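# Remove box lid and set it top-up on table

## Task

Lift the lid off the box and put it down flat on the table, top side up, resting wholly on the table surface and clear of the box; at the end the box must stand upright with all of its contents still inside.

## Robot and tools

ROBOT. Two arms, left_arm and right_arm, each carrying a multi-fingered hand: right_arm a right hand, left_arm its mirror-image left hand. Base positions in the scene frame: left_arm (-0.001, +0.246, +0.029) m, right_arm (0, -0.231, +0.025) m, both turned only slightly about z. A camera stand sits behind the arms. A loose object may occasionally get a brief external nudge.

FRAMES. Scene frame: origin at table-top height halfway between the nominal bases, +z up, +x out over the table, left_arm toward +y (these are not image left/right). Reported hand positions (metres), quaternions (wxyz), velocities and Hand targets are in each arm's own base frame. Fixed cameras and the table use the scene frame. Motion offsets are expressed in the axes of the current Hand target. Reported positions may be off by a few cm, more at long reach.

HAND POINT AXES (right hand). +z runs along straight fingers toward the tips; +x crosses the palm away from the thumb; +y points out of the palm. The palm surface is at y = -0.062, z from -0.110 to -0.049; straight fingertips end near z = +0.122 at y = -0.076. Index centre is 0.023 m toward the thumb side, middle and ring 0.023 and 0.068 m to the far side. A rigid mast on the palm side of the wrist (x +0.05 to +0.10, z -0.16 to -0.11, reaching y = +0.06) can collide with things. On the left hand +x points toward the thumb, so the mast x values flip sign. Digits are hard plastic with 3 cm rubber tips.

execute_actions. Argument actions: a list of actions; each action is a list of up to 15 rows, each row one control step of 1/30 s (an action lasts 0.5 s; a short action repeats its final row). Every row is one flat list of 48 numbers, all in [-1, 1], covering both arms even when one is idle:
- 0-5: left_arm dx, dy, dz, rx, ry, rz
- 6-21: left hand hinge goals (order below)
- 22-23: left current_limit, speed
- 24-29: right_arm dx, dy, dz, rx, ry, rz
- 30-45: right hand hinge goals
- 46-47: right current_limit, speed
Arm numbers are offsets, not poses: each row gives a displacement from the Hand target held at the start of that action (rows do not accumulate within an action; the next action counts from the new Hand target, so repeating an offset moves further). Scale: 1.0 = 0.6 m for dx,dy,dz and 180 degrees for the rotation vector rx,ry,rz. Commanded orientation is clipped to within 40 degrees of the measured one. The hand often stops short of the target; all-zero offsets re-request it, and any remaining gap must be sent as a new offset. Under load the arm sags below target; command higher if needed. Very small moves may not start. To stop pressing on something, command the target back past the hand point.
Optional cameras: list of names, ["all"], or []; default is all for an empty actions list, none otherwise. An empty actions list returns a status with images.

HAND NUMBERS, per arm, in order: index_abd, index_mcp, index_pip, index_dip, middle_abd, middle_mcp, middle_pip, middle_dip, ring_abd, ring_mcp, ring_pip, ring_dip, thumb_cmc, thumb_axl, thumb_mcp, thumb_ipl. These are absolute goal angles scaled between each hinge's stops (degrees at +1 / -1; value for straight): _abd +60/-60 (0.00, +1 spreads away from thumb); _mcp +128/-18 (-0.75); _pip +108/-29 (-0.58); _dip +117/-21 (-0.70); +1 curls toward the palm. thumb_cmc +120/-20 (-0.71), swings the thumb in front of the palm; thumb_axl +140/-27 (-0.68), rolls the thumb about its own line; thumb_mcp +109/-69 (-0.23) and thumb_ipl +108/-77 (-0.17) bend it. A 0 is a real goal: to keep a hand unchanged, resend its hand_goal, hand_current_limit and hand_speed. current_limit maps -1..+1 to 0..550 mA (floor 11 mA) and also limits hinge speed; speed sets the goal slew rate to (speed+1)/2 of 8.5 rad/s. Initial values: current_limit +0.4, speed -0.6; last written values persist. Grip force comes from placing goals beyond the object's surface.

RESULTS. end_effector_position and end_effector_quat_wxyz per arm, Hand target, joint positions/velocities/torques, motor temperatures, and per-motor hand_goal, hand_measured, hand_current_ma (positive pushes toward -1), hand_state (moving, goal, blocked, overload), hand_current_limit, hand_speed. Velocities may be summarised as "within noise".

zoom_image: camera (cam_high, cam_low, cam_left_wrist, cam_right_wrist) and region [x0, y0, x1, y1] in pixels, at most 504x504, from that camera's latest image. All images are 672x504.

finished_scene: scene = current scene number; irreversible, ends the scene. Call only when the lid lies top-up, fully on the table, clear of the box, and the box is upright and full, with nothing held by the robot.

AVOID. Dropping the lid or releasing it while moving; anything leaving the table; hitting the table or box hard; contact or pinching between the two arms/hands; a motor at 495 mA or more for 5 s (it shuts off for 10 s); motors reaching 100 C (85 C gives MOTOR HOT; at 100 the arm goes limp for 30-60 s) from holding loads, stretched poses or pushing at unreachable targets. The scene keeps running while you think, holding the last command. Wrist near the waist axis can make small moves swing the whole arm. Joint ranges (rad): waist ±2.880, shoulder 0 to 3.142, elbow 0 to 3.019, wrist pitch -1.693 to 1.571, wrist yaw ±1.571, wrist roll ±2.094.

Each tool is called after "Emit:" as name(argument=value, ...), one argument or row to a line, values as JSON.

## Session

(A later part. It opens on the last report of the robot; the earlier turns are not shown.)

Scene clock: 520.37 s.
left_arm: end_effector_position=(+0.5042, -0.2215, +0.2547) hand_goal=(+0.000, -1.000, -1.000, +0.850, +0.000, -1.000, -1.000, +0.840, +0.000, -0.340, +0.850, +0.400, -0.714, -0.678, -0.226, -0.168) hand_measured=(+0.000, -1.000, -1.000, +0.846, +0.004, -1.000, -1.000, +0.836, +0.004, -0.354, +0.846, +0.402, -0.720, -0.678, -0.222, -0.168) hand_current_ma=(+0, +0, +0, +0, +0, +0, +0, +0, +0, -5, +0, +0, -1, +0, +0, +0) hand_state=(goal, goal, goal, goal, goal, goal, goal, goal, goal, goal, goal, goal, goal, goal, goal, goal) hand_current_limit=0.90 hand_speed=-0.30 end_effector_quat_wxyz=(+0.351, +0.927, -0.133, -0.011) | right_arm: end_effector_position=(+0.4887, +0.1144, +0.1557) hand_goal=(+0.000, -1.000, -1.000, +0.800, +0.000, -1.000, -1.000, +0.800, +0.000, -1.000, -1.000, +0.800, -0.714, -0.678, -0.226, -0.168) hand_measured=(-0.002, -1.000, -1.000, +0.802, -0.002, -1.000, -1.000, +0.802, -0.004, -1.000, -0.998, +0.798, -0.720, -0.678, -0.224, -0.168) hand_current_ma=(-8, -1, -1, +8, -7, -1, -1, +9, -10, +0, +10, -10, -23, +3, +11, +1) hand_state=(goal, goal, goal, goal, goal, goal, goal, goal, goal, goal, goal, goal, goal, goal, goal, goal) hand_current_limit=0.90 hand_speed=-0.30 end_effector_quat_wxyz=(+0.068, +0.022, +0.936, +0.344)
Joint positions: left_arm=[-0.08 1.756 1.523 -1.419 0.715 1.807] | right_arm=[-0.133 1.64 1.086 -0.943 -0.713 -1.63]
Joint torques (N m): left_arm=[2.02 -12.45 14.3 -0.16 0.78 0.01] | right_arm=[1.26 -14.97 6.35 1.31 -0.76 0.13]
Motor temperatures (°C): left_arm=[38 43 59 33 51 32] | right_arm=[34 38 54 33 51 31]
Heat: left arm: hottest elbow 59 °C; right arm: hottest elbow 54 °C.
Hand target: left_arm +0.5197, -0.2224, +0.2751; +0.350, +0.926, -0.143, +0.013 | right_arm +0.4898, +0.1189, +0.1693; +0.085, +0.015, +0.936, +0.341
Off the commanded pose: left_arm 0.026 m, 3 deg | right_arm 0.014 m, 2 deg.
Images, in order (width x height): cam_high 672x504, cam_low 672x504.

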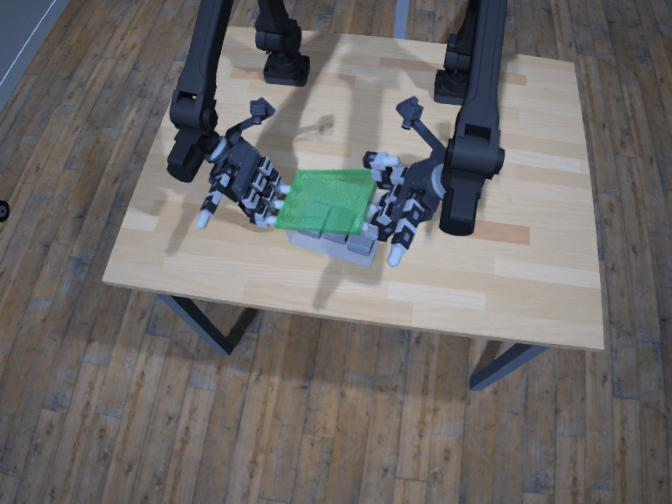

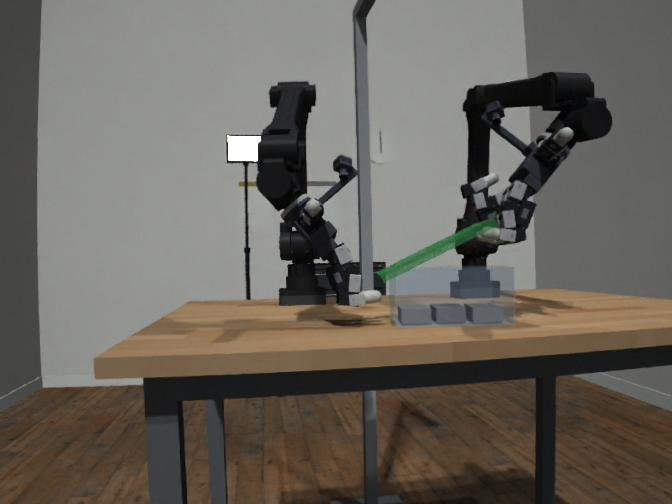

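Emit:
execute_actions(
  actions=[
    [[0,0,0,0,0,0, 0,-1,-1,0.85,0,-1,-1,0.84,0,-0.34,0.85,0.4,-0.714,-0.678,-0.226,-0.168,0.9,-0.3, -0.0001,0.0161,0.0142,0,0,0, 0,-1,-1,0.8,0,-1,-1,0.8,0,-1,-1,0.8,-0.714,-0.678,-0.226,-0.168,0.9,-0.3]],
    [[0,0,0,0,0,0, 0,-1,-1,0.85,0,-1,-1,0.84,0,-0.34,0.85,0.4,-0.714,-0.678,-0.226,-0.168,0.9,-0.3, -0.0037,0.016,-0.0188,0,0,0, 0,-1,-1,0.8,0,-1,-1,0.8,0,-1,-1,0.8,-0.714,-0.678,-0.226,-0.168,0.9,-0.3]],
  ],
  cameras=["cam_low"],
)

Emit:
zoom_image(
  camera="cam_low",
  region=[320, 190, 520, 330],
)

Scene clock: 522.93 s.
left_arm: end_effector_position=(+0.5042, -0.2215, +0.2547) hand_goal=(+0.000, -1.000, -1.000, +0.850, +0.000, -1.000, -1.000, +0.840, +0.000, -0.340, +0.850, +0.400, -0.714, -0.678, -0.226, -0.168) hand_measured=(+0.000, -1.000, -1.000, +0.846, +0.004, -1.000, -1.000, +0.836, +0.004, -0.354, +0.846, +0.402, -0.720, -0.678, -0.222, -0.168) hand_current_ma=(+0, +0, +0, +0, +0, +0, +0, +0, +0, -5, +0, +0, -1, +0, +0, +0) hand_state=(goal, goal, goal, goal, goal, goal, goal, goal, goal, goal, goal, goal, goal, goal, goal, goal) hand_current_limit=0.90 hand_speed=-0.30 end_effector_quat_wxyz=(+0.351, +0.927, -0.133, -0.011) | right_arm: end_effector_position=(+0.4872, +0.1282, +0.1662) hand_goal=(+0.000, -1.000, -1.000, +0.800, +0.000, -1.000, -1.000, +0.800, +0.000, -1.000, -1.000, +0.800, -0.714, -0.678, -0.226, -0.168) hand_measured=(-0.002, -1.000, -1.000, +0.802, -0.002, -1.000, -1.000, +0.802, -0.004, -1.000, -0.998, +0.798, -0.720, -0.678, -0.224, -0.168) hand_current_ma=(-8, -1, -1, +8, -7, -1, -1, +9, -10, +0, +10, -10, -23, +3, +11, +1) hand_state=(goal, goal, goal, goal, goal, goal, goal, goal, goal, goal, goal, goal, goal, goal, goal, goal) hand_current_limit=0.90 hand_speed=-0.30 end_effector_quat_wxyz=(+0.073, +0.019, +0.936, +0.343)
Joint positions: left_arm=[-0.08 1.756 1.523 -1.419 0.715 1.807] | right_arm=[-0.103 1.61 1.08 -0.931 -0.709 -1.591]
Joint torques (N m): left_arm=[2.37 -11.52 14.31 -0.01 0.78 0.02] | right_arm=[0.73 -15.09 8.09 0.1 -0.62 0.13]
Motor temperatures (°C): left_arm=[38 43 59 33 50 32] | right_arm=[34 38 54 33 50 31]
Heat: left arm: hottest elbow 59 °C; right arm: hottest elbow 54 °C.
Hand target: left_arm +0.5197, -0.2224, +0.2751; +0.350, +0.926, -0.143, +0.013 | right_arm +0.4912, +0.1316, +0.1841; +0.085, +0.015, +0.936, +0.341
Off the commanded pose: left_arm 0.026 m, 3 deg | right_arm 0.019 m, 1 deg.
Images, in order (width x height): cam_low 672x504.

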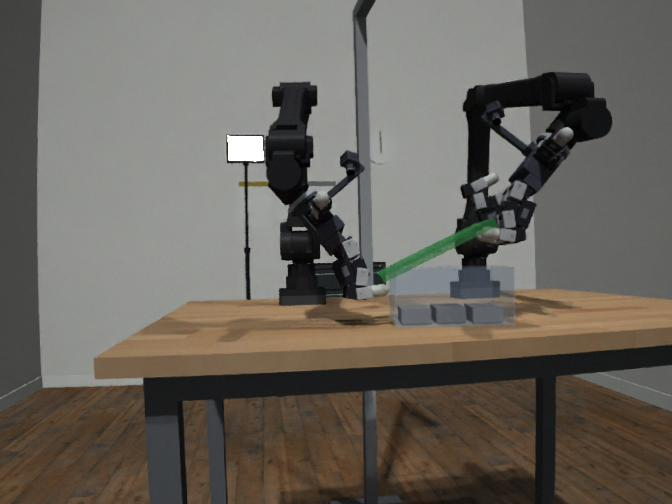

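Scaled by 2.520 from the camera's 672x504 image, which has a finer 960x720 frame.

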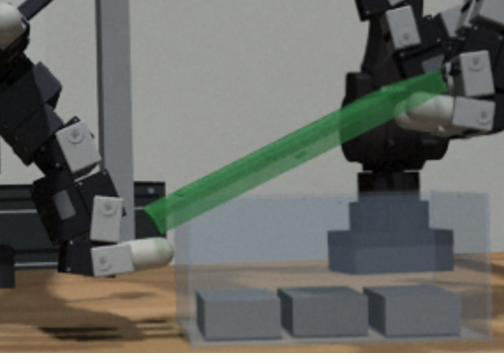

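Emit:
execute_actions(
  actions=[
    [[0,0,0,0,0,0, 0,-1,-1,0.85,0,-1,-1,0.84,0,-0.34,0.85,0.4,-0.714,-0.678,-0.226,-0.168,0.9,-0.3, -0.0038,0.0209,-0.014,0,0,0, 0,-1,-1,0.82,0,-1,-1,0.82,0,-1,-1,0.82,-0.714,-0.678,-0.226,-0.168,0.9,-0.3]],
  ],
  cameras=["cam_low"],
)

Emit:
zoom_image(
  camera="cam_low",
  region=[320, 190, 520, 330],
)

Scene clock: 525.20 s.
left_arm: end_effector_position=(+0.5042, -0.2215, +0.2547) hand_goal=(+0.000, -1.000, -1.000, +0.850, +0.000, -1.000, -1.000, +0.840, +0.000, -0.340, +0.850, +0.400, -0.714, -0.678, -0.226, -0.168) hand_measured=(+0.000, -1.000, -1.000, +0.846, +0.004, -1.000, -1.000, +0.836, +0.004, -0.354, +0.846, +0.402, -0.720, -0.678, -0.222, -0.168) hand_current_ma=(+0, +0, +0, +0, +0, +0, +0, +0, +0, -5, +0, +0, -1, +0, +0, +0) hand_state=(goal, goal, goal, goal, goal, goal, goal, goal, goal, goal, goal, goal, goal, goal, goal, goal) hand_current_limit=0.90 hand_speed=-0.30 end_effector_quat_wxyz=(+0.351, +0.927, -0.133, -0.011) | right_arm: end_effector_position=(+0.4823, +0.1307, +0.1731) hand_goal=(+0.000, -1.000, -1.000, +0.820, +0.000, -1.000, -1.000, +0.820, +0.000, -1.000, -1.000, +0.820, -0.714, -0.678, -0.226, -0.168) hand_measured=(-0.002, -1.000, -1.000, +0.816, -0.002, -1.000, -1.000, +0.816, -0.004, -1.000, -0.998, +0.816, -0.720, -0.678, -0.224, -0.168) hand_current_ma=(-8, -1, -1, -13, -7, -1, -1, -14, -10, +0, +10, -12, -23, +3, +11, +1) hand_state=(goal, goal, goal, goal, goal, goal, goal, goal, goal, goal, goal, goal, goal, goal, goal, goal) hand_current_limit=0.90 hand_speed=-0.30 end_effector_quat_wxyz=(+0.064, +0.025, +0.937, +0.343)
Joint positions: left_arm=[-0.08 1.756 1.523 -1.419 0.715 1.807] | right_arm=[-0.098 1.592 1.08 -0.962 -0.708 -1.58]
Joint torques (N m): left_arm=[1.79 -12.16 14.23 -0.08 0.8 0.06] | right_arm=[1.85 -14.51 9.32 0.09 -0.71 0.16]
Motor temperatures (°C): left_arm=[38 43 60 33 50 32] | right_arm=[34 38 54 33 49 31]
Heat: left arm: hottest elbow 60 °C; right arm: hottest elbow 54 °C.
Hand target: left_arm +0.5197, -0.2225, +0.2752; +0.350, +0.926, -0.143, +0.013 | right_arm +0.4916, +0.1359, +0.1988; +0.085, +0.015, +0.936, +0.341
Off the commanded pose: left_arm 0.026 m, 3 deg | right_arm 0.028 m, 3 deg.
Images, in order (width x height): cam_low 672x504.

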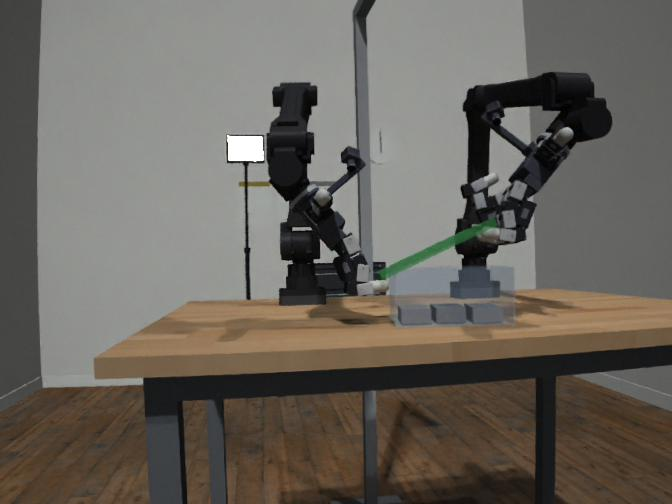

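Scaled by 2.520 from the camera's 672x504 image, which has a finer 960x720 frame.

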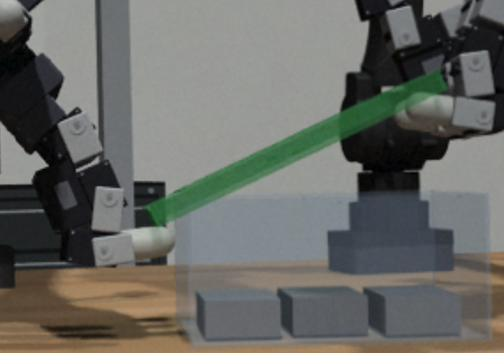

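Emit:
execute_actions(
  actions=[
    [[0,0,0,0,0,0, 0,-1,-1,0.85,0,-1,-1,0.84,0,-0.34,0.85,0.4,-0.714,-0.678,-0.226,-0.168,0.9,-0.3, -0.005,0.0214,-0.025,0,0,0, 0,-1,-1,0.83,0,-1,-1,0.83,0,-1,-1,0.83,-0.714,-0.678,-0.226,-0.168,0.9,-0.3]],
    [[0,0,0,0,0,0, 0,-1,-1,0.85,0,-1,-1,0.84,0,-0.34,0.85,0.4,-0.714,-0.678,-0.226,-0.168,0.9,-0.3, -0.005,0.0214,-0.025,0,0,0, 0,-1,-1,0.83,0,-1,-1,0.83,0,-1,-1,0.83,-0.714,-0.678,-0.226,-0.168,0.9,-0.3]],
  ],
  cameras=["cam_low","cam_high"],
)

Emit:
zoom_image(
  camera="cam_low",
  region=[320, 190, 520, 330],
)

Emit:
zoom_image(
  camera="cam_high",
  region=[240, 150, 400, 270],
)

Scene clock: 527.67 s.
left_arm: end_effector_position=(+0.5042, -0.2211, +0.2542) hand_goal=(+0.000, -1.000, -1.000, +0.850, +0.000, -1.000, -1.000, +0.840, +0.000, -0.340, +0.850, +0.400, -0.714, -0.678, -0.226, -0.168) hand_measured=(+0.000, -1.000, -1.000, +0.846, +0.004, -1.000, -1.000, +0.836, +0.004, -0.354, +0.846, +0.402, -0.720, -0.678, -0.222, -0.168) hand_current_ma=(+0, +0, +0, +0, +0, +0, +0, +0, +0, -5, +0, +0, -1, +0, +0, +0) hand_state=(goal, goal, goal, goal, goal, goal, goal, goal, goal, goal, goal, goal, goal, goal, goal, goal) hand_current_limit=0.90 hand_speed=-0.30 end_effector_quat_wxyz=(+0.350, +0.927, -0.133, -0.011) | right_arm: end_effector_position=(+0.4799, +0.1306, +0.2071) hand_goal=(+0.000, -1.000, -1.000, +0.830, +0.000, -1.000, -1.000, +0.830, +0.000, -1.000, -1.000, +0.830, -0.714, -0.678, -0.226, -0.168) hand_measured=(-0.002, -1.000, -1.000, +0.826, +0.000, -1.000, -1.000, +0.826, -0.002, -1.000, -1.000, +0.826, -0.720, -0.678, -0.224, -0.168) hand_current_ma=(-8, -1, -1, -13, -3, -1, -1, -14, -8, +0, +0, -12, -23, +3, +11, +1) hand_state=(goal, goal, goal, goal, goal, goal, goal, goal, goal, goal, goal, goal, goal, goal, goal, goal) hand_current_limit=0.90 hand_speed=-0.30 end_effector_quat_wxyz=(+0.058, +0.028, +0.938, +0.341)
Joint positions: left_arm=[-0.079 1.756 1.523 -1.419 0.712 1.807] | right_arm=[-0.098 1.546 1.129 -1.067 -0.703 -1.578]
Joint torques (N m): left_arm=[1.73 -11.63 14.37 -0.06 0.88 0] | right_arm=[2.14 -14.45 10.63 0.05 -0.9 0.16]
Motor temperatures (°C): left_arm=[38 43 60 33 49 32] | right_arm=[34 38 54 33 49 31]
Heat: left arm: hottest elbow 60 °C; right arm: hottest elbow 54 °C.
Hand target: left_arm +0.5196, -0.2226, +0.2751; +0.350, +0.926, -0.143, +0.013 | right_arm +0.4916, +0.1359, +0.2387; +0.085, +0.015, +0.936, +0.341
Off the commanded pose: left_arm 0.026 m, 3 deg | right_arm 0.034 m, 3 deg.
Images, in order (width x height): cam_high 672x504, cam_low 672x504.

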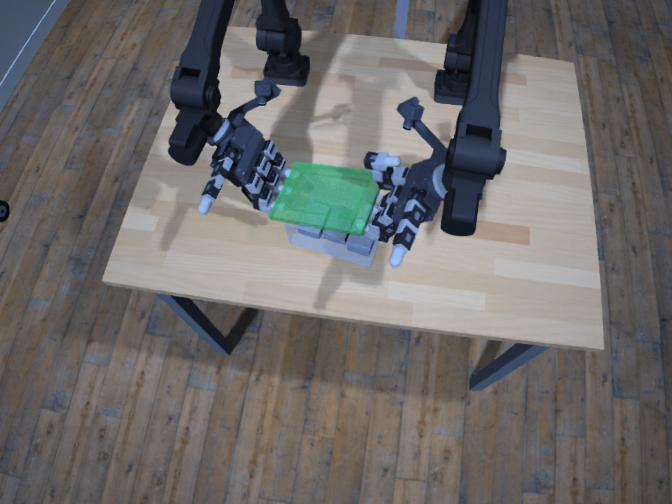

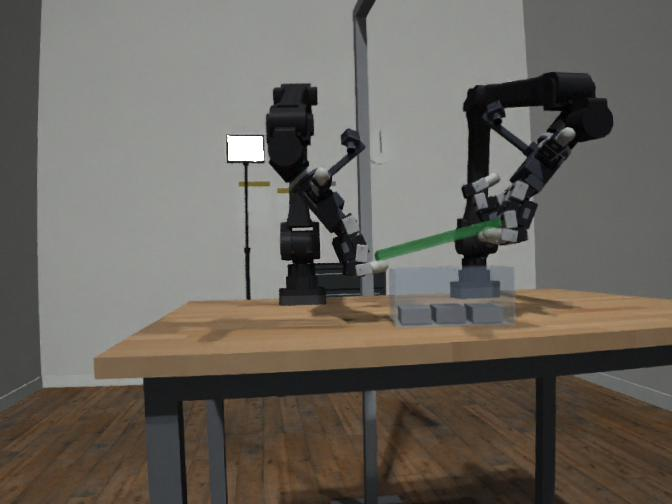

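Scaled by 2.520 from the camera's 672x504 image, which has a finer 960x720 frame.

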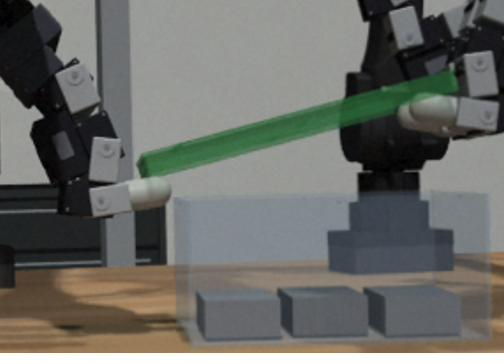

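Scaled by 3.150 from the camera's 672x504 image, which has a finer 960x720 frame.

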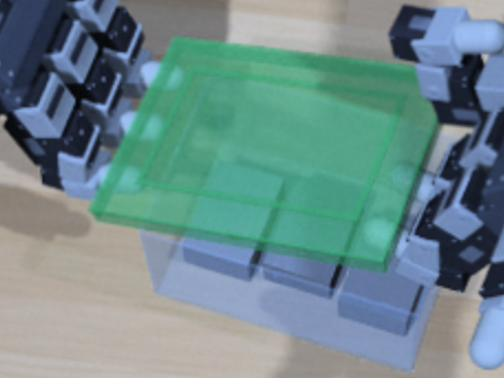

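Emit:
execute_actions(
  actions=[
    [[-0.0016,-0.0081,0.0094,0,0,0, 0,-1,-1,0.85,0,-1,-1,0.84,0,-0.34,0.85,0.4,-0.714,-0.678,-0.226,-0.168,0.9,-0.3, -0.005,0.0214,-0.025,0,0,0, 0,-1,-1,0.83,0,-1,-1,0.83,0,-1,-1,0.83,-0.714,-0.678,-0.226,-0.168,0.9,-0.3]],
    [[-0.0016,-0.0081,0.0094,0,0,0, 0,-1,-1,0.85,0,-1,-1,0.84,0,-0.34,0.85,0.4,-0.714,-0.678,-0.226,-0.168,0.9,-0.3, -0.005,0.0214,-0.025,0,0,0, 0,-1,-1,0.83,0,-1,-1,0.83,0,-1,-1,0.83,-0.714,-0.678,-0.226,-0.168,0.9,-0.3]],
  ],
  cameras=["cam_low","cam_high"],
)

Emit:
zoom_image(
  camera="cam_low",
  region=[320, 190, 520, 330],
)

Emit:
zoom_image(
  camera="cam_high",
  region=[240, 150, 400, 270],
)

Scene clock: 534.07 s.
left_arm: end_effector_position=(+0.5085, -0.2214, +0.2485) hand_goal=(+0.000, -1.000, -1.000, +0.850, +0.000, -1.000, -1.000, +0.840, +0.000, -0.340, +0.850, +0.400, -0.714, -0.678, -0.226, -0.168) hand_measured=(+0.000, -1.000, -1.000, +0.846, +0.004, -1.000, -1.000, +0.836, +0.004, -0.354, +0.846, +0.402, -0.720, -0.678, -0.222, -0.168) hand_current_ma=(+0, +0, +0, +0, +0, +0, +0, +0, +0, -5, +0, +0, -1, +0, +0, +0) hand_state=(goal, goal, goal, goal, goal, goal, goal, goal, goal, goal, goal, goal, goal, goal, goal, goal) hand_current_limit=0.90 hand_speed=-0.30 end_effector_quat_wxyz=(+0.350, +0.927, -0.135, -0.006) | right_arm: end_effector_position=(+0.4823, +0.1303, +0.2458) hand_goal=(+0.000, -1.000, -1.000, +0.830, +0.000, -1.000, -1.000, +0.830, +0.000, -1.000, -1.000, +0.830, -0.714, -0.678, -0.226, -0.168) hand_measured=(-0.002, -1.000, -1.000, +0.826, +0.000, -1.000, -1.000, +0.826, -0.002, -1.000, -1.000, +0.826, -0.720, -0.678, -0.224, -0.168) hand_current_ma=(-8, -1, -1, -13, -3, -1, -1, -14, -8, +0, +0, -12, -23, +3, +11, +1) hand_state=(goal, goal, goal, goal, goal, goal, goal, goal, goal, goal, goal, goal, goal, goal, goal, goal) hand_current_limit=0.90 hand_speed=-0.30 end_effector_quat_wxyz=(+0.058, +0.028, +0.938, +0.341)
Joint positions: left_arm=[-0.079 1.767 1.523 -1.398 0.712 1.807] | right_arm=[-0.098 1.516 1.203 -1.172 -0.703 -1.578]
Joint torques (N m): left_arm=[1.61 -12.22 11.88 0.59 0.88 -0.01] | right_arm=[1.32 -14.56 10.91 -0.27 -0.95 0.1]
Motor temperatures (°C): left_arm=[38 42 60 33 48 32] | right_arm=[34 38 54 33 48 31]
Heat: left arm: hottest elbow 60 °C; right arm: hottest elbow 54 °C.
Hand target: left_arm +0.5196, -0.2225, +0.2601; +0.350, +0.926, -0.143, +0.013 | right_arm +0.4917, +0.1360, +0.2785; +0.085, +0.015, +0.936, +0.341
Off the commanded pose: left_arm 0.016 m, 2 deg | right_arm 0.035 m, 3 deg.
Images, in order (width x height): cam_high 672x504, cam_low 672x504.

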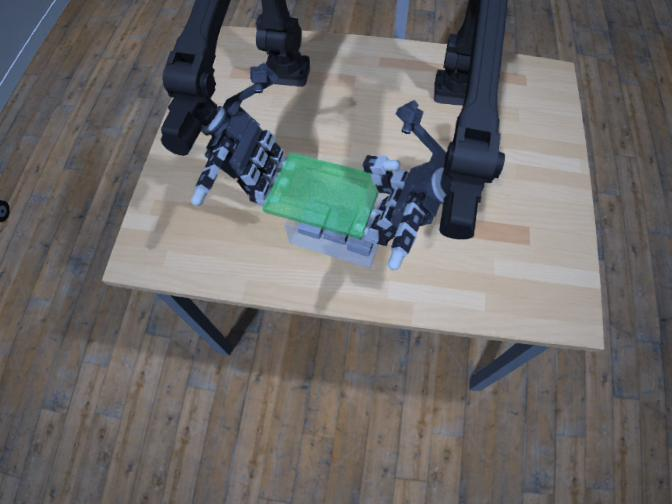

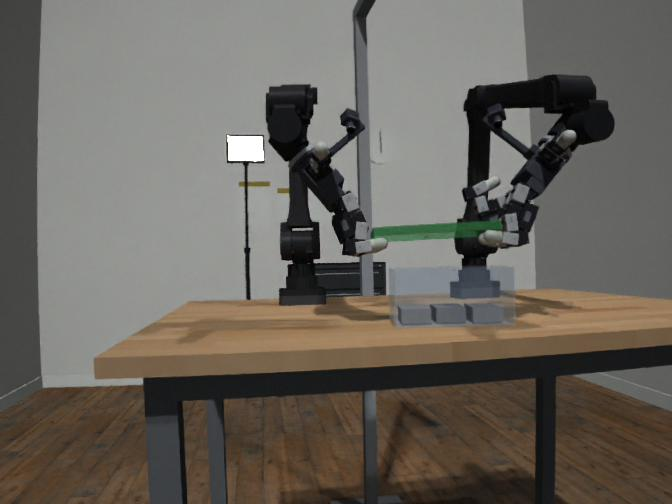

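Scaled by 2.520 from the camera's 672x504 image, which has a finer 960x720 frame.

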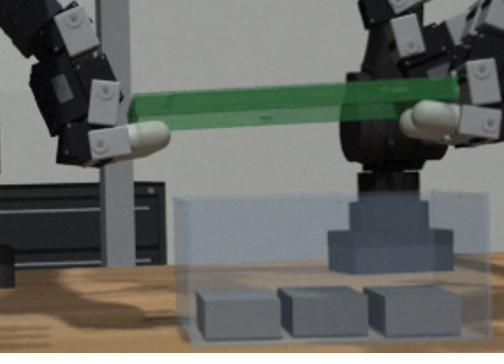

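Scaled by 3.150 from the camera's 672x504 image, which has a finer 960x720 frame.

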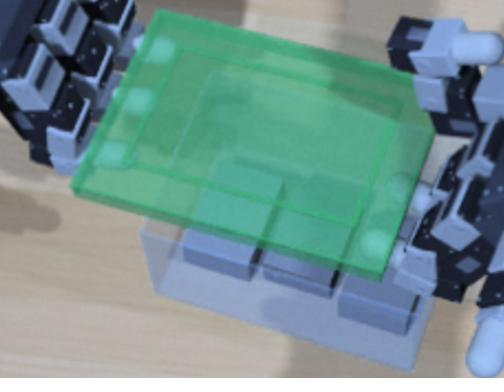

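Emit:
execute_actions(
  actions=[
    [[-0.04,0.0114,0.0031,0,0,0, 0,-1,-1,0.85,0,-1,-1,0.84,0,-0.34,0.85,0.4,-0.714,-0.678,-0.226,-0.168,0.9,-0.3, 0.041,0.0036,-0.007,0,0,0, 0,-1,-1,0.83,0,-1,-1,0.83,0,-1,-1,0.83,-0.714,-0.678,-0.226,-0.168,0.9,-0.3]],
    [[-0.0799,0.0228,0.0063,0,0,0, 0,-1,-1,0.85,0,-1,-1,0.84,0,-0.34,0.85,0.4,-0.714,-0.678,-0.226,-0.168,0.9,-0.3, 0.0821,0.0073,-0.0141,0,0,0, 0,-1,-1,0.83,0,-1,-1,0.83,0,-1,-1,0.83,-0.714,-0.678,-0.226,-0.168,0.9,-0.3]],
  ],
  cameras=["cam_low","cam_high"],
)

Scene clock: 537.10 s.
left_arm: end_effector_position=(+0.4465, -0.2190, +0.2541) hand_goal=(+0.000, -1.000, -1.000, +0.850, +0.000, -1.000, -1.000, +0.840, +0.000, -0.340, +0.850, +0.400, -0.714, -0.678, -0.226, -0.168) hand_measured=(+0.000, -1.000, -1.000, +0.846, +0.002, -1.000, -1.000, +0.836, +0.004, -0.354, +0.846, +0.402, -0.720, -0.678, -0.222, -0.168) hand_current_ma=(+0, +0, +0, +0, +0, +0, +0, +0, +0, -4, +0, +0, -1, +0, +0, +0) hand_state=(goal, goal, goal, goal, goal, goal, goal, goal, goal, goal, goal, goal, goal, goal, goal, goal) hand_current_limit=0.90 hand_speed=-0.30 end_effector_quat_wxyz=(+0.349, +0.926, -0.142, +0.007) | right_arm: end_effector_position=(+0.4208, +0.1364, +0.2731) hand_goal=(+0.000, -1.000, -1.000, +0.830, +0.000, -1.000, -1.000, +0.830, +0.000, -1.000, -1.000, +0.830, -0.714, -0.678, -0.226, -0.168) hand_measured=(-0.002, -1.000, -1.000, +0.826, +0.000, -1.000, -1.000, +0.826, -0.002, -1.000, -1.000, +0.826, -0.720, -0.678, -0.224, -0.168) hand_current_ma=(-7, -1, -1, -13, -3, -1, -1, -14, -6, +0, +0, -12, -23, +3, +11, +1) hand_state=(goal, goal, goal, goal, goal, goal, goal, goal, goal, goal, goal, goal, goal, goal, goal, goal) hand_current_limit=0.90 hand_speed=-0.30 end_effector_quat_wxyz=(+0.081, +0.019, +0.937, +0.340)
Joint positions: left_arm=[-0.085 1.598 1.319 -1.333 0.711 1.805] | right_arm=[-0.098 1.318 1.07 -1.187 -0.703 -1.578]
Joint torques (N m): left_arm=[0.97 -11.63 8.18 0.5 0.94 -0.11] | right_arm=[1.14 -11.52 7.61 0.21 -0.95 0.06]
Motor temperatures (°C): left_arm=[38 42 60 33 48 32] | right_arm=[34 38 54 33 48 31]
Heat: left arm: hottest elbow 60 °C; right arm: hottest elbow 54 °C.
Hand target: left_arm +0.4446, -0.2225, +0.2601; +0.350, +0.926, -0.143, +0.014 | right_arm +0.4166, +0.1393, +0.2814; +0.085, +0.015, +0.936, +0.341
Off the commanded pose: left_arm 0.007 m, 1 deg | right_arm 0.010 m, 1 deg.
Images, in order (width x height): cam_high 672x504, cam_low 672x504.

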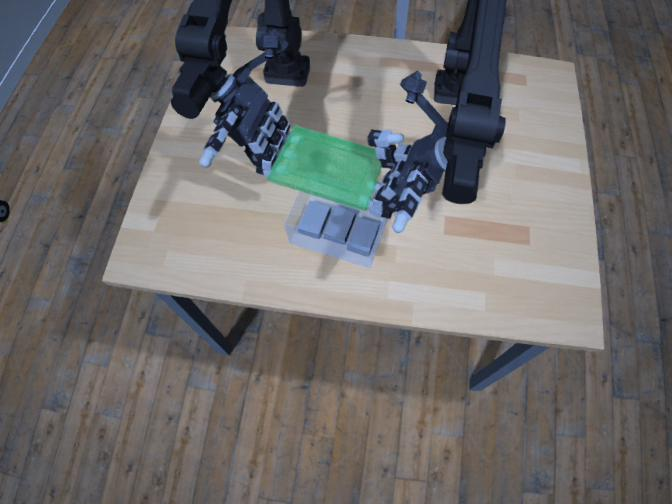

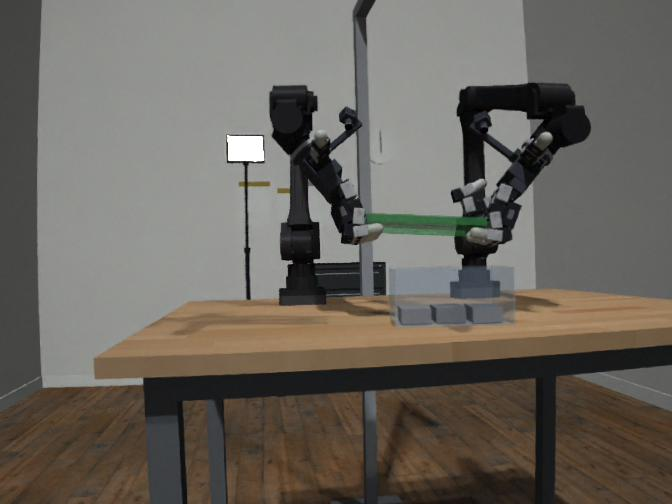

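Emit:
execute_actions(
  actions=[
    [[-0.0959,0.0274,0.0076,0,0,0, 0,-1,-1,0.85,0,-1,-1,0.84,0,-0.34,0.85,0.4,-0.714,-0.678,-0.226,-0.168,0.9,-0.3, 0.1022,-0.0072,0.0019,0,0,0, 0,-1,-1,0.83,0,-1,-1,0.83,0,-1,-1,0.83,-0.714,-0.678,-0.226,-0.168,0.9,-0.3]],
    [[-0.0959,0.0274,0.0076,0,0,0, 0,-1,-1,0.85,0,-1,-1,0.84,0,-0.34,0.85,0.4,-0.714,-0.678,-0.226,-0.168,0.9,-0.3, 0.0985,0.0088,-0.0169,0,0,0, 0,-1,-1,0.83,0,-1,-1,0.83,0,-1,-1,0.83,-0.714,-0.678,-0.226,-0.168,0.9,-0.3]],
  ],
  cameras=["cam_low","cam_high"],
)

Emit:
zoom_image(
  camera="cam_high",
  region=[240, 80, 440, 230],
)

Scene clock: 539.47 s.
left_arm: end_effector_position=(+0.3265, -0.2168, +0.2536) hand_goal=(+0.000, -1.000, -1.000, +0.850, +0.000, -1.000, -1.000, +0.840, +0.000, -0.340, +0.850, +0.400, -0.714, -0.678, -0.226, -0.168) hand_measured=(+0.000, -1.000, -1.000, +0.846, +0.002, -1.000, -1.000, +0.834, +0.004, -0.364, +0.846, +0.402, -0.720, -0.678, -0.222, -0.168) hand_current_ma=(+0, +0, +0, +0, +0, +0, +0, -1, +0, -12, +0, +0, -1, +0, +0, +0) hand_state=(goal, goal, goal, goal, goal, goal, goal, goal, goal, blocked, goal, goal, goal, goal, goal, goal) hand_current_limit=0.90 hand_speed=-0.30 end_effector_quat_wxyz=(+0.343, +0.928, -0.143, +0.012) | right_arm: end_effector_position=(+0.3015, +0.1440, +0.2663) hand_goal=(+0.000, -1.000, -1.000, +0.830, +0.000, -1.000, -1.000, +0.830, +0.000, -1.000, -1.000, +0.830, -0.714, -0.678, -0.226, -0.168) hand_measured=(-0.006, -1.000, -1.000, +0.826, +0.000, -1.000, -1.000, +0.826, -0.002, -1.000, -1.000, +0.826, -0.720, -0.678, -0.224, -0.168) hand_current_ma=(-17, -1, -1, -13, -2, -1, -1, -14, -6, +0, +0, -12, -24, +3, +12, +1) hand_state=(goal, goal, goal, goal, goal, goal, goal, goal, goal, goal, goal, goal, goal, goal, goal, goal) hand_current_limit=0.90 hand_speed=-0.30 end_effector_quat_wxyz=(+0.085, +0.022, +0.938, +0.336)
Joint positions: left_arm=[-0.11 1.28 0.989 -1.289 0.702 1.77] | right_arm=[-0.111 0.977 0.798 -1.256 -0.698 -1.585]
Joint torques (N m): left_arm=[1.26 -6.71 8.61 0.43 1.26 -0.22] | right_arm=[0.44 -6.53 7.88 -0.4 -1.35 -0.11]
Motor temperatures (°C): left_arm=[38 42 60 33 48 32] | right_arm=[34 38 54 33 47 31]
Heat: left arm: hottest elbow 60 °C; right arm: hottest elbow 54 °C.
Hand target: left_arm +0.3246, -0.2225, +0.2600; +0.350, +0.926, -0.143, +0.014 | right_arm +0.2964, +0.1447, +0.2709; +0.085, +0.015, +0.936, +0.341
Off the commanded pose: left_arm 0.009 m, 1 deg | right_arm 0.007 m, 1 deg.
Images, in order (width x height): cam_high 672x504, cam_low 672x504.

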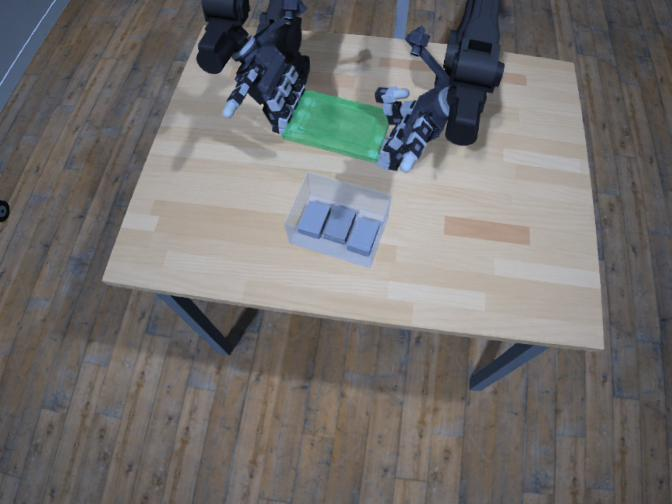

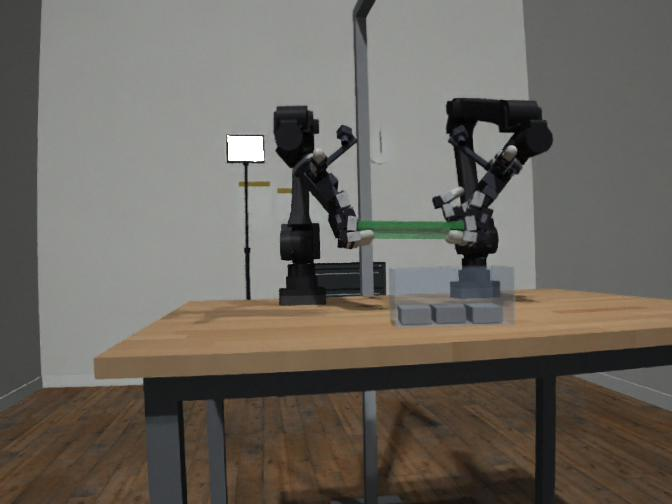

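Scaled by 2.520 from the camera's 672x504 image, which has a finer 960x720 frame.

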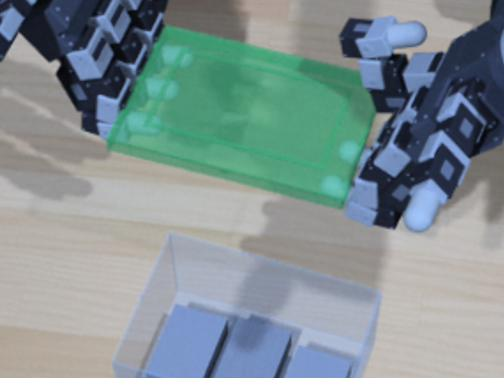

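Emit:
execute_actions(
  actions=[
    [[-0.0322,-0.036,0.0523,0,0,0, 0,-1,-1,0.85,0,-1,-1,0.84,0,-0.34,0.85,0.4,-0.714,-0.678,-0.226,-0.168,0.9,-0.3, 0.0345,-0.0405,0.0459,0,0,0, 0,-1,-1,0.83,0,-1,-1,0.83,0,-1,-1,0.83,-0.714,-0.678,-0.226,-0.168,0.9,-0.3]],
    [[-0.0322,-0.036,0.0523,0,0,0, 0,-1,-1,0.8,0,-1,-1,0.8,0,-0.34,0.85,0.4,-0.714,-0.678,-0.226,-0.168,0.9,-0.3, 0.0345,-0.0405,0.0459,0,0,0, 0,-1,-1,0.8,0,-1,-1,0.8,0,-1,-1,0.8,-0.714,-0.678,-0.226,-0.168,0.9,-0.3]],
  ],
  cameras=["cam_low","cam_high"],
)

Emit:
zoom_image(
  camera="cam_low",
  region=[320, 210, 520, 330],
)

Scene clock: 546.37 s.
left_arm: end_effector_position=(+0.2926, -0.2154, +0.1750) hand_goal=(+0.000, -1.000, -1.000, +0.800, +0.000, -1.000, -1.000, +0.800, +0.000, -0.340, +0.850, +0.400, -0.714, -0.678, -0.226, -0.168) hand_measured=(+0.000, -1.000, -1.000, +0.798, +0.002, -1.000, -1.000, +0.798, +0.004, -0.364, +0.846, +0.402, -0.720, -0.678, -0.222, -0.168) hand_current_ma=(+0, +0, +0, +0, +0, +0, +0, +0, +0, -12, +0, +0, -1, +0, +0, +0) hand_state=(goal, goal, goal, goal, goal, goal, goal, goal, goal, blocked, goal, goal, goal, goal, goal, goal) hand_current_limit=0.90 hand_speed=-0.30 end_effector_quat_wxyz=(+0.342, +0.929, -0.139, +0.008) | right_arm: end_effector_position=(+0.2681, +0.1450, +0.1864) hand_goal=(+0.000, -1.000, -1.000, +0.800, +0.000, -1.000, -1.000, +0.800, +0.000, -1.000, -1.000, +0.800, -0.714, -0.678, -0.226, -0.168) hand_measured=(-0.006, -1.000, -1.000, +0.802, +0.000, -1.000, -1.000, +0.802, -0.002, -1.000, -1.000, +0.798, -0.720, -0.678, -0.224, -0.168) hand_current_ma=(-23, -1, -1, +8, -2, -1, -1, +9, -7, +0, +0, -7, -24, +3, +12, +1) hand_state=(goal, goal, goal, goal, goal, goal, goal, goal, goal, goal, goal, goal, goal, goal, goal, goal) hand_current_limit=0.90 hand_speed=-0.30 end_effector_quat_wxyz=(+0.073, +0.027, +0.939, +0.336)
Joint positions: left_arm=[-0.119 1.276 0.765 -1.065 0.698 1.752] | right_arm=[-0.122 0.956 0.571 -1.086 -0.696 -1.598]
Joint torques (N m): left_arm=[0.44 -5.3 8.25 0.83 1.42 -0.12] | right_arm=[0.03 -6.42 7.08 0.53 -1.42 -0.15]
Motor temperatures (°C): left_arm=[38 41 59 33 47 32] | right_arm=[34 37 53 33 47 31]
Heat: left arm: hottest elbow 59 °C; right arm: hottest elbow 53 °C.
Hand target: left_arm +0.2947, -0.2227, +0.1801; +0.350, +0.926, -0.143, +0.014 | right_arm +0.2665, +0.1460, +0.1922; +0.085, +0.015, +0.936, +0.341
Off the commanded pose: left_arm 0.009 m, 1 deg | right_arm 0.006 m, 2 deg.
Images, in order (width x height): cam_high 672x504, cam_low 672x504.

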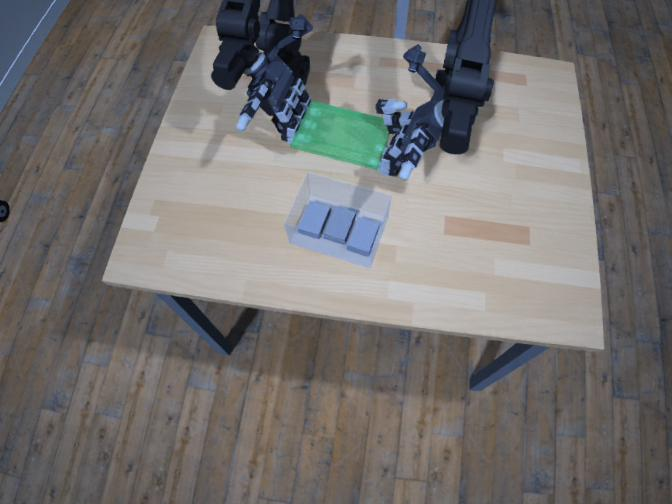

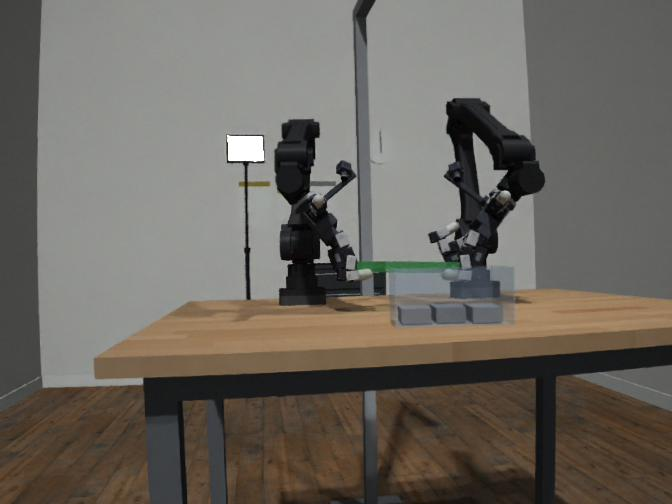

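Scaled by 2.520 from the camera's 672x504 image, which has a finer 960x720 frame.

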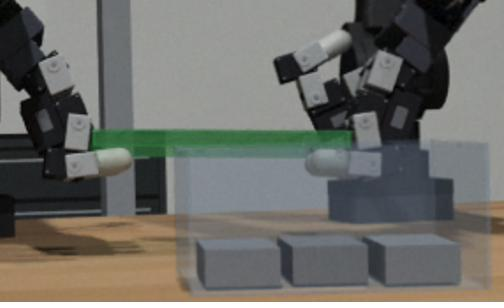

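Emit:
execute_actions(
  actions=[
    [[-0.0057,-0.0295,0.0346,0,0,0, 0,-1,-1,0.75,0,-1,-1,0.75,0,-0.34,0.85,0.4,-0.714,-0.678,-0.226,-0.168,0.9,-0.3, 0.0069,-0.0294,0.0345,0,0,0, 0,-1,-1,0.75,0,-1,-1,0.75,0,-1,-1,0.75,-0.714,-0.678,-0.226,-0.168,0.9,-0.3]],
    [[-0.0057,-0.0295,0.0346,0,0,0, 0,-1,-1,0.7,0,-1,-1,0.7,0,-0.34,0.85,0.4,-0.714,-0.678,-0.226,-0.168,0.9,-0.3, 0.0069,-0.0294,0.0345,0,0,0, 0,-1,-1,0.7,0,-1,-1,0.7,0,-1,-1,0.7,-0.714,-0.678,-0.226,-0.168,0.9,-0.3]],
  ],
  cameras=["cam_low","cam_high"],
)

Emit:
zoom_image(
  camera="cam_low",
  region=[320, 210, 520, 330],
)

Scene clock: 548.47 s.
left_arm: end_effector_position=(+0.2950, -0.2189, +0.1245) hand_goal=(+0.000, -1.000, -1.000, +0.700, +0.000, -1.000, -1.000, +0.700, +0.000, -0.340, +0.850, +0.400, -0.714, -0.678, -0.226, -0.168) hand_measured=(+0.000, -1.000, -1.000, +0.702, +0.002, -1.000, -1.000, +0.702, +0.004, -0.352, +0.846, +0.402, -0.720, -0.678, -0.222, -0.168) hand_current_ma=(+0, +0, +0, +0, +0, +0, +0, +0, +0, -4, +0, +0, -1, +0, +0, +0) hand_state=(goal, goal, goal, goal, goal, goal, goal, goal, goal, goal, goal, goal, goal, goal, goal, goal) hand_current_limit=0.90 hand_speed=-0.30 end_effector_quat_wxyz=(+0.347, +0.927, -0.142, +0.014) | right_arm: end_effector_position=(+0.2630, +0.1463, +0.1362) hand_goal=(+0.000, -1.000, -1.000, +0.700, +0.000, -1.000, -1.000, +0.700, +0.000, -1.000, -1.000, +0.700, -0.714, -0.678, -0.226, -0.168) hand_measured=(-0.002, -1.000, -1.000, +0.702, +0.000, -1.000, -1.000, +0.702, -0.002, -1.000, -1.000, +0.700, -0.720, -0.678, -0.224, -0.168) hand_current_ma=(-9, -1, -1, +8, -2, -1, -1, +9, -6, +0, +0, +2, -24, +3, +12, +1) hand_state=(goal, goal, goal, goal, goal, goal, goal, goal, goal, goal, goal, goal, goal, goal, goal, goal) hand_current_limit=0.90 hand_speed=-0.30 end_effector_quat_wxyz=(+0.078, +0.022, +0.937, +0.339)
Joint positions: left_arm=[-0.126 1.377 0.69 -0.873 0.709 1.744] | right_arm=[-0.122 1.033 0.461 -0.891 -0.704 -1.607]
Joint torques (N m): left_arm=[1.03 -5.25 6.79 0.77 1.03 -0.04] | right_arm=[-0.38 -4.13 6.89 1.18 -1.09 -0.09]
Motor temperatures (°C): left_arm=[38 41 58 33 47 32] | right_arm=[34 37 52 33 47 31]
Heat: left arm: hottest elbow 58 °C; right arm: hottest elbow 52 °C.
Hand target: left_arm +0.2948, -0.2226, +0.1251; +0.350, +0.926, -0.143, +0.014 | right_arm +0.2663, +0.1460, +0.1371; +0.085, +0.015, +0.936, +0.341
Off the commanded pose: left_arm 0.004 m, 0 deg | right_arm 0.004 m, 1 deg.
Images, in order (width x height): cam_high 672x504, cam_low 672x504.

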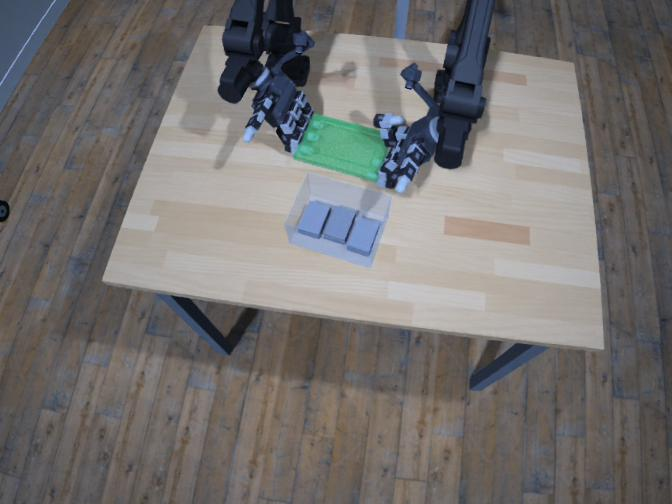

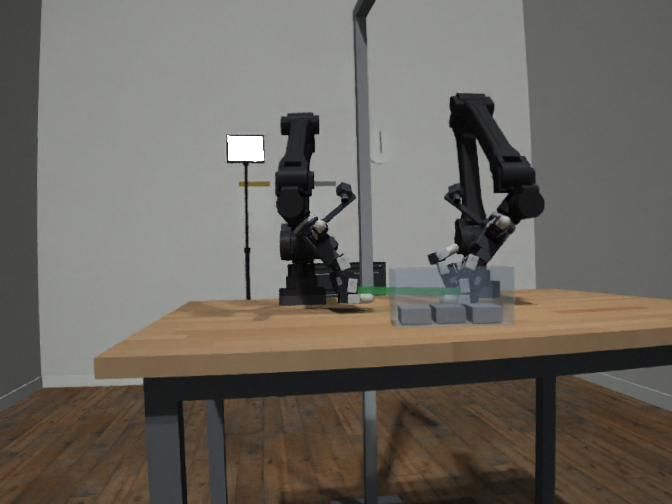

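Scaled by 2.520 from the camera's 672x504 image, which has a finer 960x720 frame.

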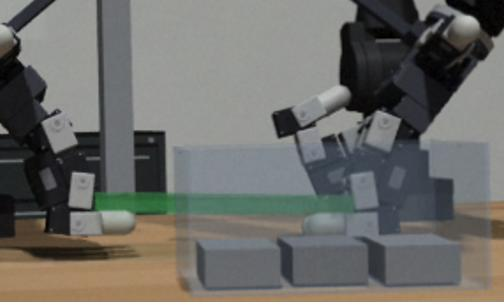

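Emit:
execute_actions(
  actions=[
    [[-0.0027,-0.014,0.0164,0,0,0, 0,-1,-1,0.68,0,-1,-1,0.68,0,-0.34,0.85,0.4,-0.714,-0.678,-0.226,-0.168,0.5,-0.3, 0.0032,-0.0139,0.0163,0,0,0, 0,-1,-1,0.68,0,-1,-1,0.68,0,-1,-1,0.68,-0.714,-0.678,-0.226,-0.168,0.5,-0.3]],
  ],
  cameras=["cam_low","cam_high"],
)

Emit:
zoom_image(
  camera="cam_low",
  region=[320, 250, 500, 330],
)

Emit:
zoom_image(
  camera="cam_high",
  region=[260, 80, 440, 220],
)

Scene clock: 550.53 s.
left_arm: end_effector_position=(+0.2970, -0.2194, +0.1153) hand_goal=(+0.000, -1.000, -1.000, +0.680, +0.000, -1.000, -1.000, +0.680, +0.000, -0.340, +0.850, +0.400, -0.714, -0.678, -0.226, -0.168) hand_measured=(+0.000, -1.000, -1.000, +0.682, +0.004, -0.998, -1.000, +0.682, +0.004, -0.352, +0.846, +0.402, -0.720, -0.678, -0.222, -0.168) hand_current_ma=(+0, +0, +0, +0, +0, +0, +0, +0, +0, -4, +0, +0, -1, +0, +0, +0) hand_state=(goal, goal, goal, goal, goal, goal, goal, goal, goal, goal, goal, goal, goal, goal, goal, goal) hand_current_limit=0.50 hand_speed=-0.30 end_effector_quat_wxyz=(+0.348, +0.927, -0.141, +0.017) | right_arm: end_effector_position=(+0.2638, +0.1463, +0.1249) hand_goal=(+0.000, -1.000, -1.000, +0.680, +0.000, -1.000, -1.000, +0.680, +0.000, -1.000, -1.000, +0.680, -0.714, -0.678, -0.226, -0.168) hand_measured=(-0.002, -1.000, -1.000, +0.682, +0.000, -1.000, -1.000, +0.682, +0.000, -1.000, -1.000, +0.680, -0.720, -0.678, -0.224, -0.168) hand_current_ma=(-8, -1, -1, +8, -2, -1, -1, +9, +1, +0, +0, +2, -24, +3, +12, +1) hand_state=(goal, goal, goal, goal, goal, goal, goal, goal, goal, goal, goal, goal, goal, goal, goal, goal) hand_current_limit=0.50 hand_speed=-0.30 end_effector_quat_wxyz=(+0.079, +0.021, +0.937, +0.340)
Joint positions: left_arm=[-0.126 1.399 0.679 -0.83 0.712 1.74] | right_arm=[-0.122 1.064 0.443 -0.839 -0.706 -1.607]
Joint torques (N m): left_arm=[0.85 -5.36 6.12 0.79 0.89 -0.03] | right_arm=[0.03 -3.37 6.16 1.18 -0.92 -0.08]
Motor temperatures (°C): left_arm=[38 41 58 33 47 32] | right_arm=[34 37 52 33 47 31]
Heat: left arm: hottest elbow 58 °C; right arm: hottest elbow 52 °C.
Hand target: left_arm +0.2948, -0.2226, +0.1121; +0.350, +0.926, -0.143, +0.014 | right_arm +0.2663, +0.1460, +0.1242; +0.085, +0.015, +0.936, +0.341
Off the commanded pose: left_arm 0.005 m, 0 deg | right_arm 0.003 m, 1 deg.
Images, in order (width x height): cam_high 672x504, cam_low 672x504.

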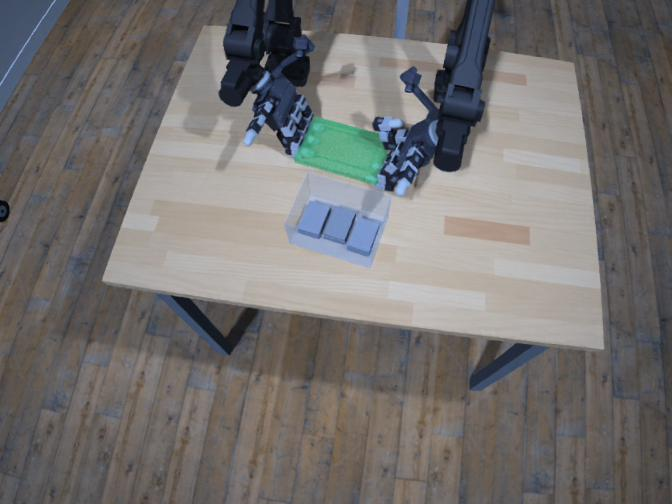

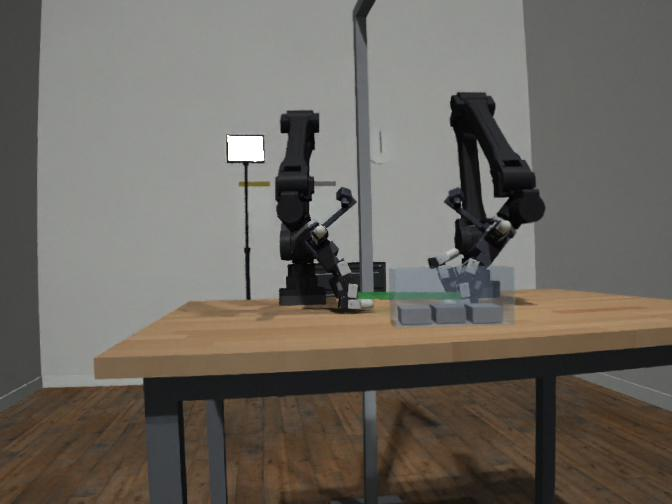

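Scaled by 2.800 from the camera's 672x504 image, which has a finer 960x720 frame.

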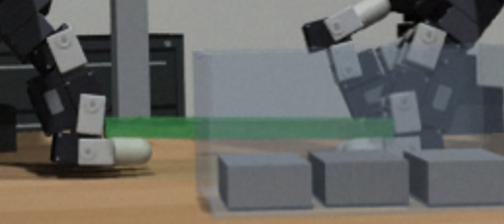

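Scaled by 2.800 from the camera's 672x504 image, which has a finer 960x720 frame.

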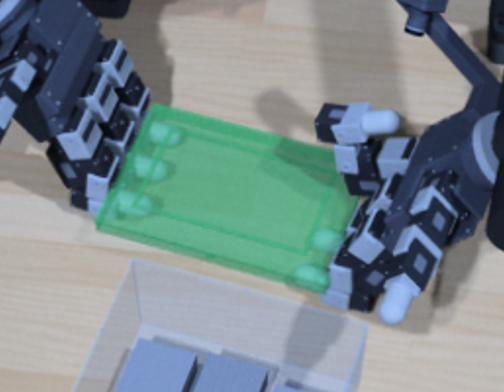

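Emit:
execute_actions(
  actions=[
    [[-0.001,-0.0054,0.0063,0,0,0, 0,-1,-1,0.68,0,-1,-1,0.68,0,-0.34,0.85,0.4,-0.714,-0.678,-0.226,-0.168,0.5,-0.3, 0.0012,-0.0053,0.0063,0,0,0, 0,-1,-1,0.68,0,-1,-1,0.68,0,-1,-1,0.68,-0.714,-0.678,-0.226,-0.168,0.5,-0.3]],
    [[-0.0012,-0.0125,-0.0109,0,0,0, 0,-1,-1,0.68,0,-1,-1,0.68,0,-0.34,0.85,0.4,-0.714,-0.678,-0.226,-0.168,0.5,-0.3, 0.0001,-0.0124,-0.0109,0,0,0, 0,-1,-1,0.68,0,-1,-1,0.68,0,-1,-1,0.68,-0.714,-0.678,-0.226,-0.168,0.5,-0.3]],
    [[-0.0012,-0.0125,-0.0109,0,0,0, 0,-1,-1,0.68,0,-1,-1,0.68,0,-0.34,0.85,0.4,-0.714,-0.678,-0.226,-0.168,0.5,-0.3, 0.0001,-0.0124,-0.0109,0,0,0, 0,-1,-1,0.68,0,-1,-1,0.68,0,-1,-1,0.68,-0.714,-0.678,-0.226,-0.168,0.5,-0.3]],
  ],
  cameras=["cam_low","cam_high"],
)

Emit:
zoom_image(
  camera="cam_low",
  region=[320, 250, 500, 330],
)

Emit:
zoom_image(
  camera="cam_high",
  region=[260, 80, 440, 220],
)

Scene clock: 554.33 s.
left_arm: end_effector_position=(+0.2973, -0.2080, +0.1148) hand_goal=(+0.000, -1.000, -1.000, +0.680, +0.000, -1.000, -1.000, +0.680, +0.000, -0.340, +0.850, +0.400, -0.714, -0.678, -0.226, -0.168) hand_measured=(+0.000, -1.000, -1.000, +0.682, +0.000, -0.978, -0.996, +0.680, +0.004, -0.350, +0.846, +0.402, -0.720, -0.678, -0.222, -0.168) hand_current_ma=(+0, +0, +0, +0, +0, +10, +0, +0, +0, -2, +0, +0, -1, +0, +0, +0) hand_state=(goal, goal, goal, goal, goal, blocked, goal, goal, goal, goal, goal, goal, goal, goal, goal, goal) hand_current_limit=0.50 hand_speed=-0.30 end_effector_quat_wxyz=(+0.356, +0.923, -0.145, +0.020) | right_arm: end_effector_position=(+0.2631, +0.1313, +0.1242) hand_goal=(+0.000, -1.000, -1.000, +0.680, +0.000, -1.000, -1.000, +0.680, +0.000, -1.000, -1.000, +0.680, -0.714, -0.678, -0.226, -0.168) hand_measured=(-0.002, -1.000, -1.000, +0.682, +0.000, -1.000, -1.000, +0.682, +0.004, -0.970, -0.994, +0.678, -0.720, -0.678, -0.224, -0.168) hand_current_ma=(-6, -1, -1, +8, -2, -1, -1, +9, +11, +136, +22, -4, -24, +3, +12, +1) hand_state=(goal, goal, goal, goal, goal, goal, goal, goal, goal, blocked, goal, goal, goal, goal, goal, goal) hand_current_limit=0.50 hand_speed=-0.30 end_effector_quat_wxyz=(+0.087, +0.021, +0.933, +0.350)
Joint positions: left_arm=[-0.086 1.412 0.679 -0.848 0.73 1.8] | right_arm=[-0.199 1.089 0.443 -0.862 -0.735 -1.701]
Joint torques (N m): left_arm=[3.6 -3.55 7.01 0.02 0.25 0.17] | right_arm=[-0.91 -3.72 6.8 0.18 0.04 -0.24]
Motor temperatures (°C): left_arm=[38 41 57 33 47 32] | right_arm=[34 37 51 33 46 31]
Heat: left arm: hottest elbow 57 °C; right arm: hottest elbow 51 °C.
Hand target: left_arm +0.2985, -0.2031, +0.1071; +0.350, +0.926, -0.143, +0.014 | right_arm +0.2644, +0.1263, +0.1194; +0.085, +0.015, +0.936, +0.341
Off the commanded pose: left_arm 0.009 m, 1 deg | right_arm 0.007 m, 1 deg.
Images, in order (width x height): cam_high 672x504, cam_low 672x504.

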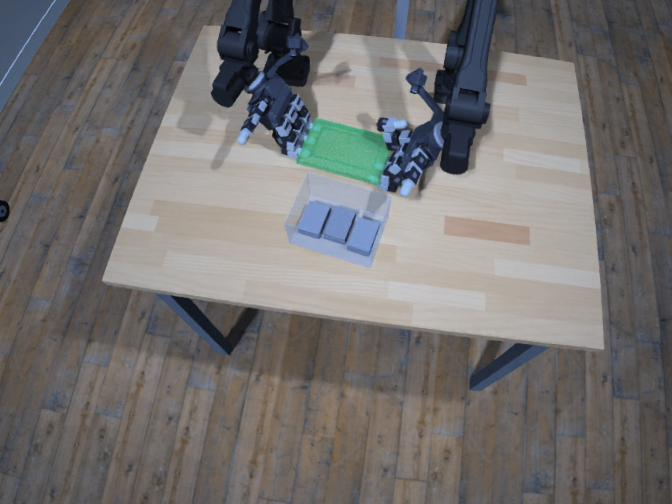

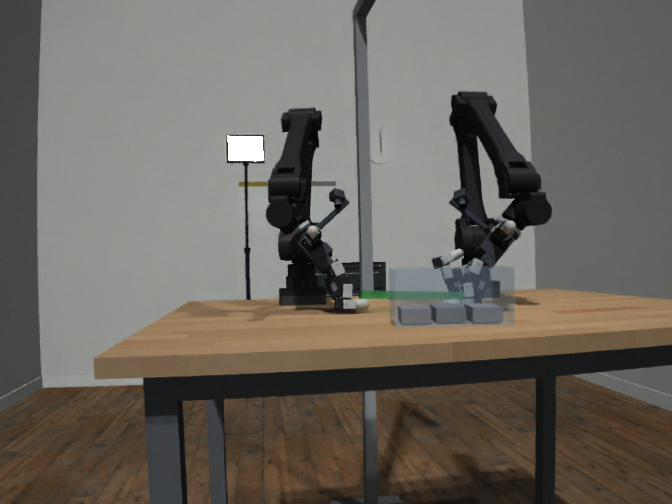

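Scaled by 2.800 from the camera's 672x504 image, which has a finer 960x720 frame.

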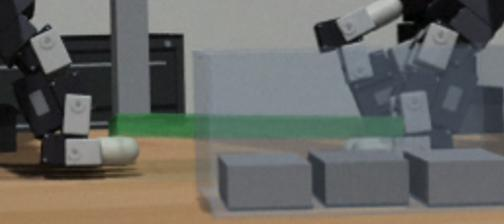

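Scaled by 2.800 from the camera's 672x504 image, which has a finer 960x720 frame.

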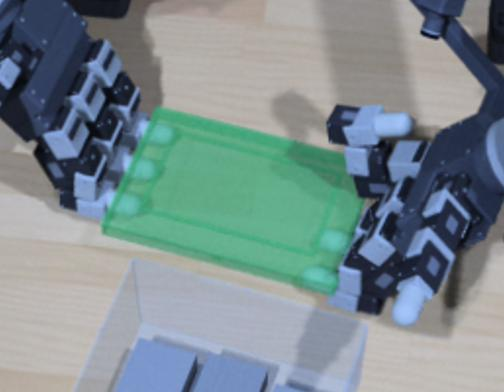

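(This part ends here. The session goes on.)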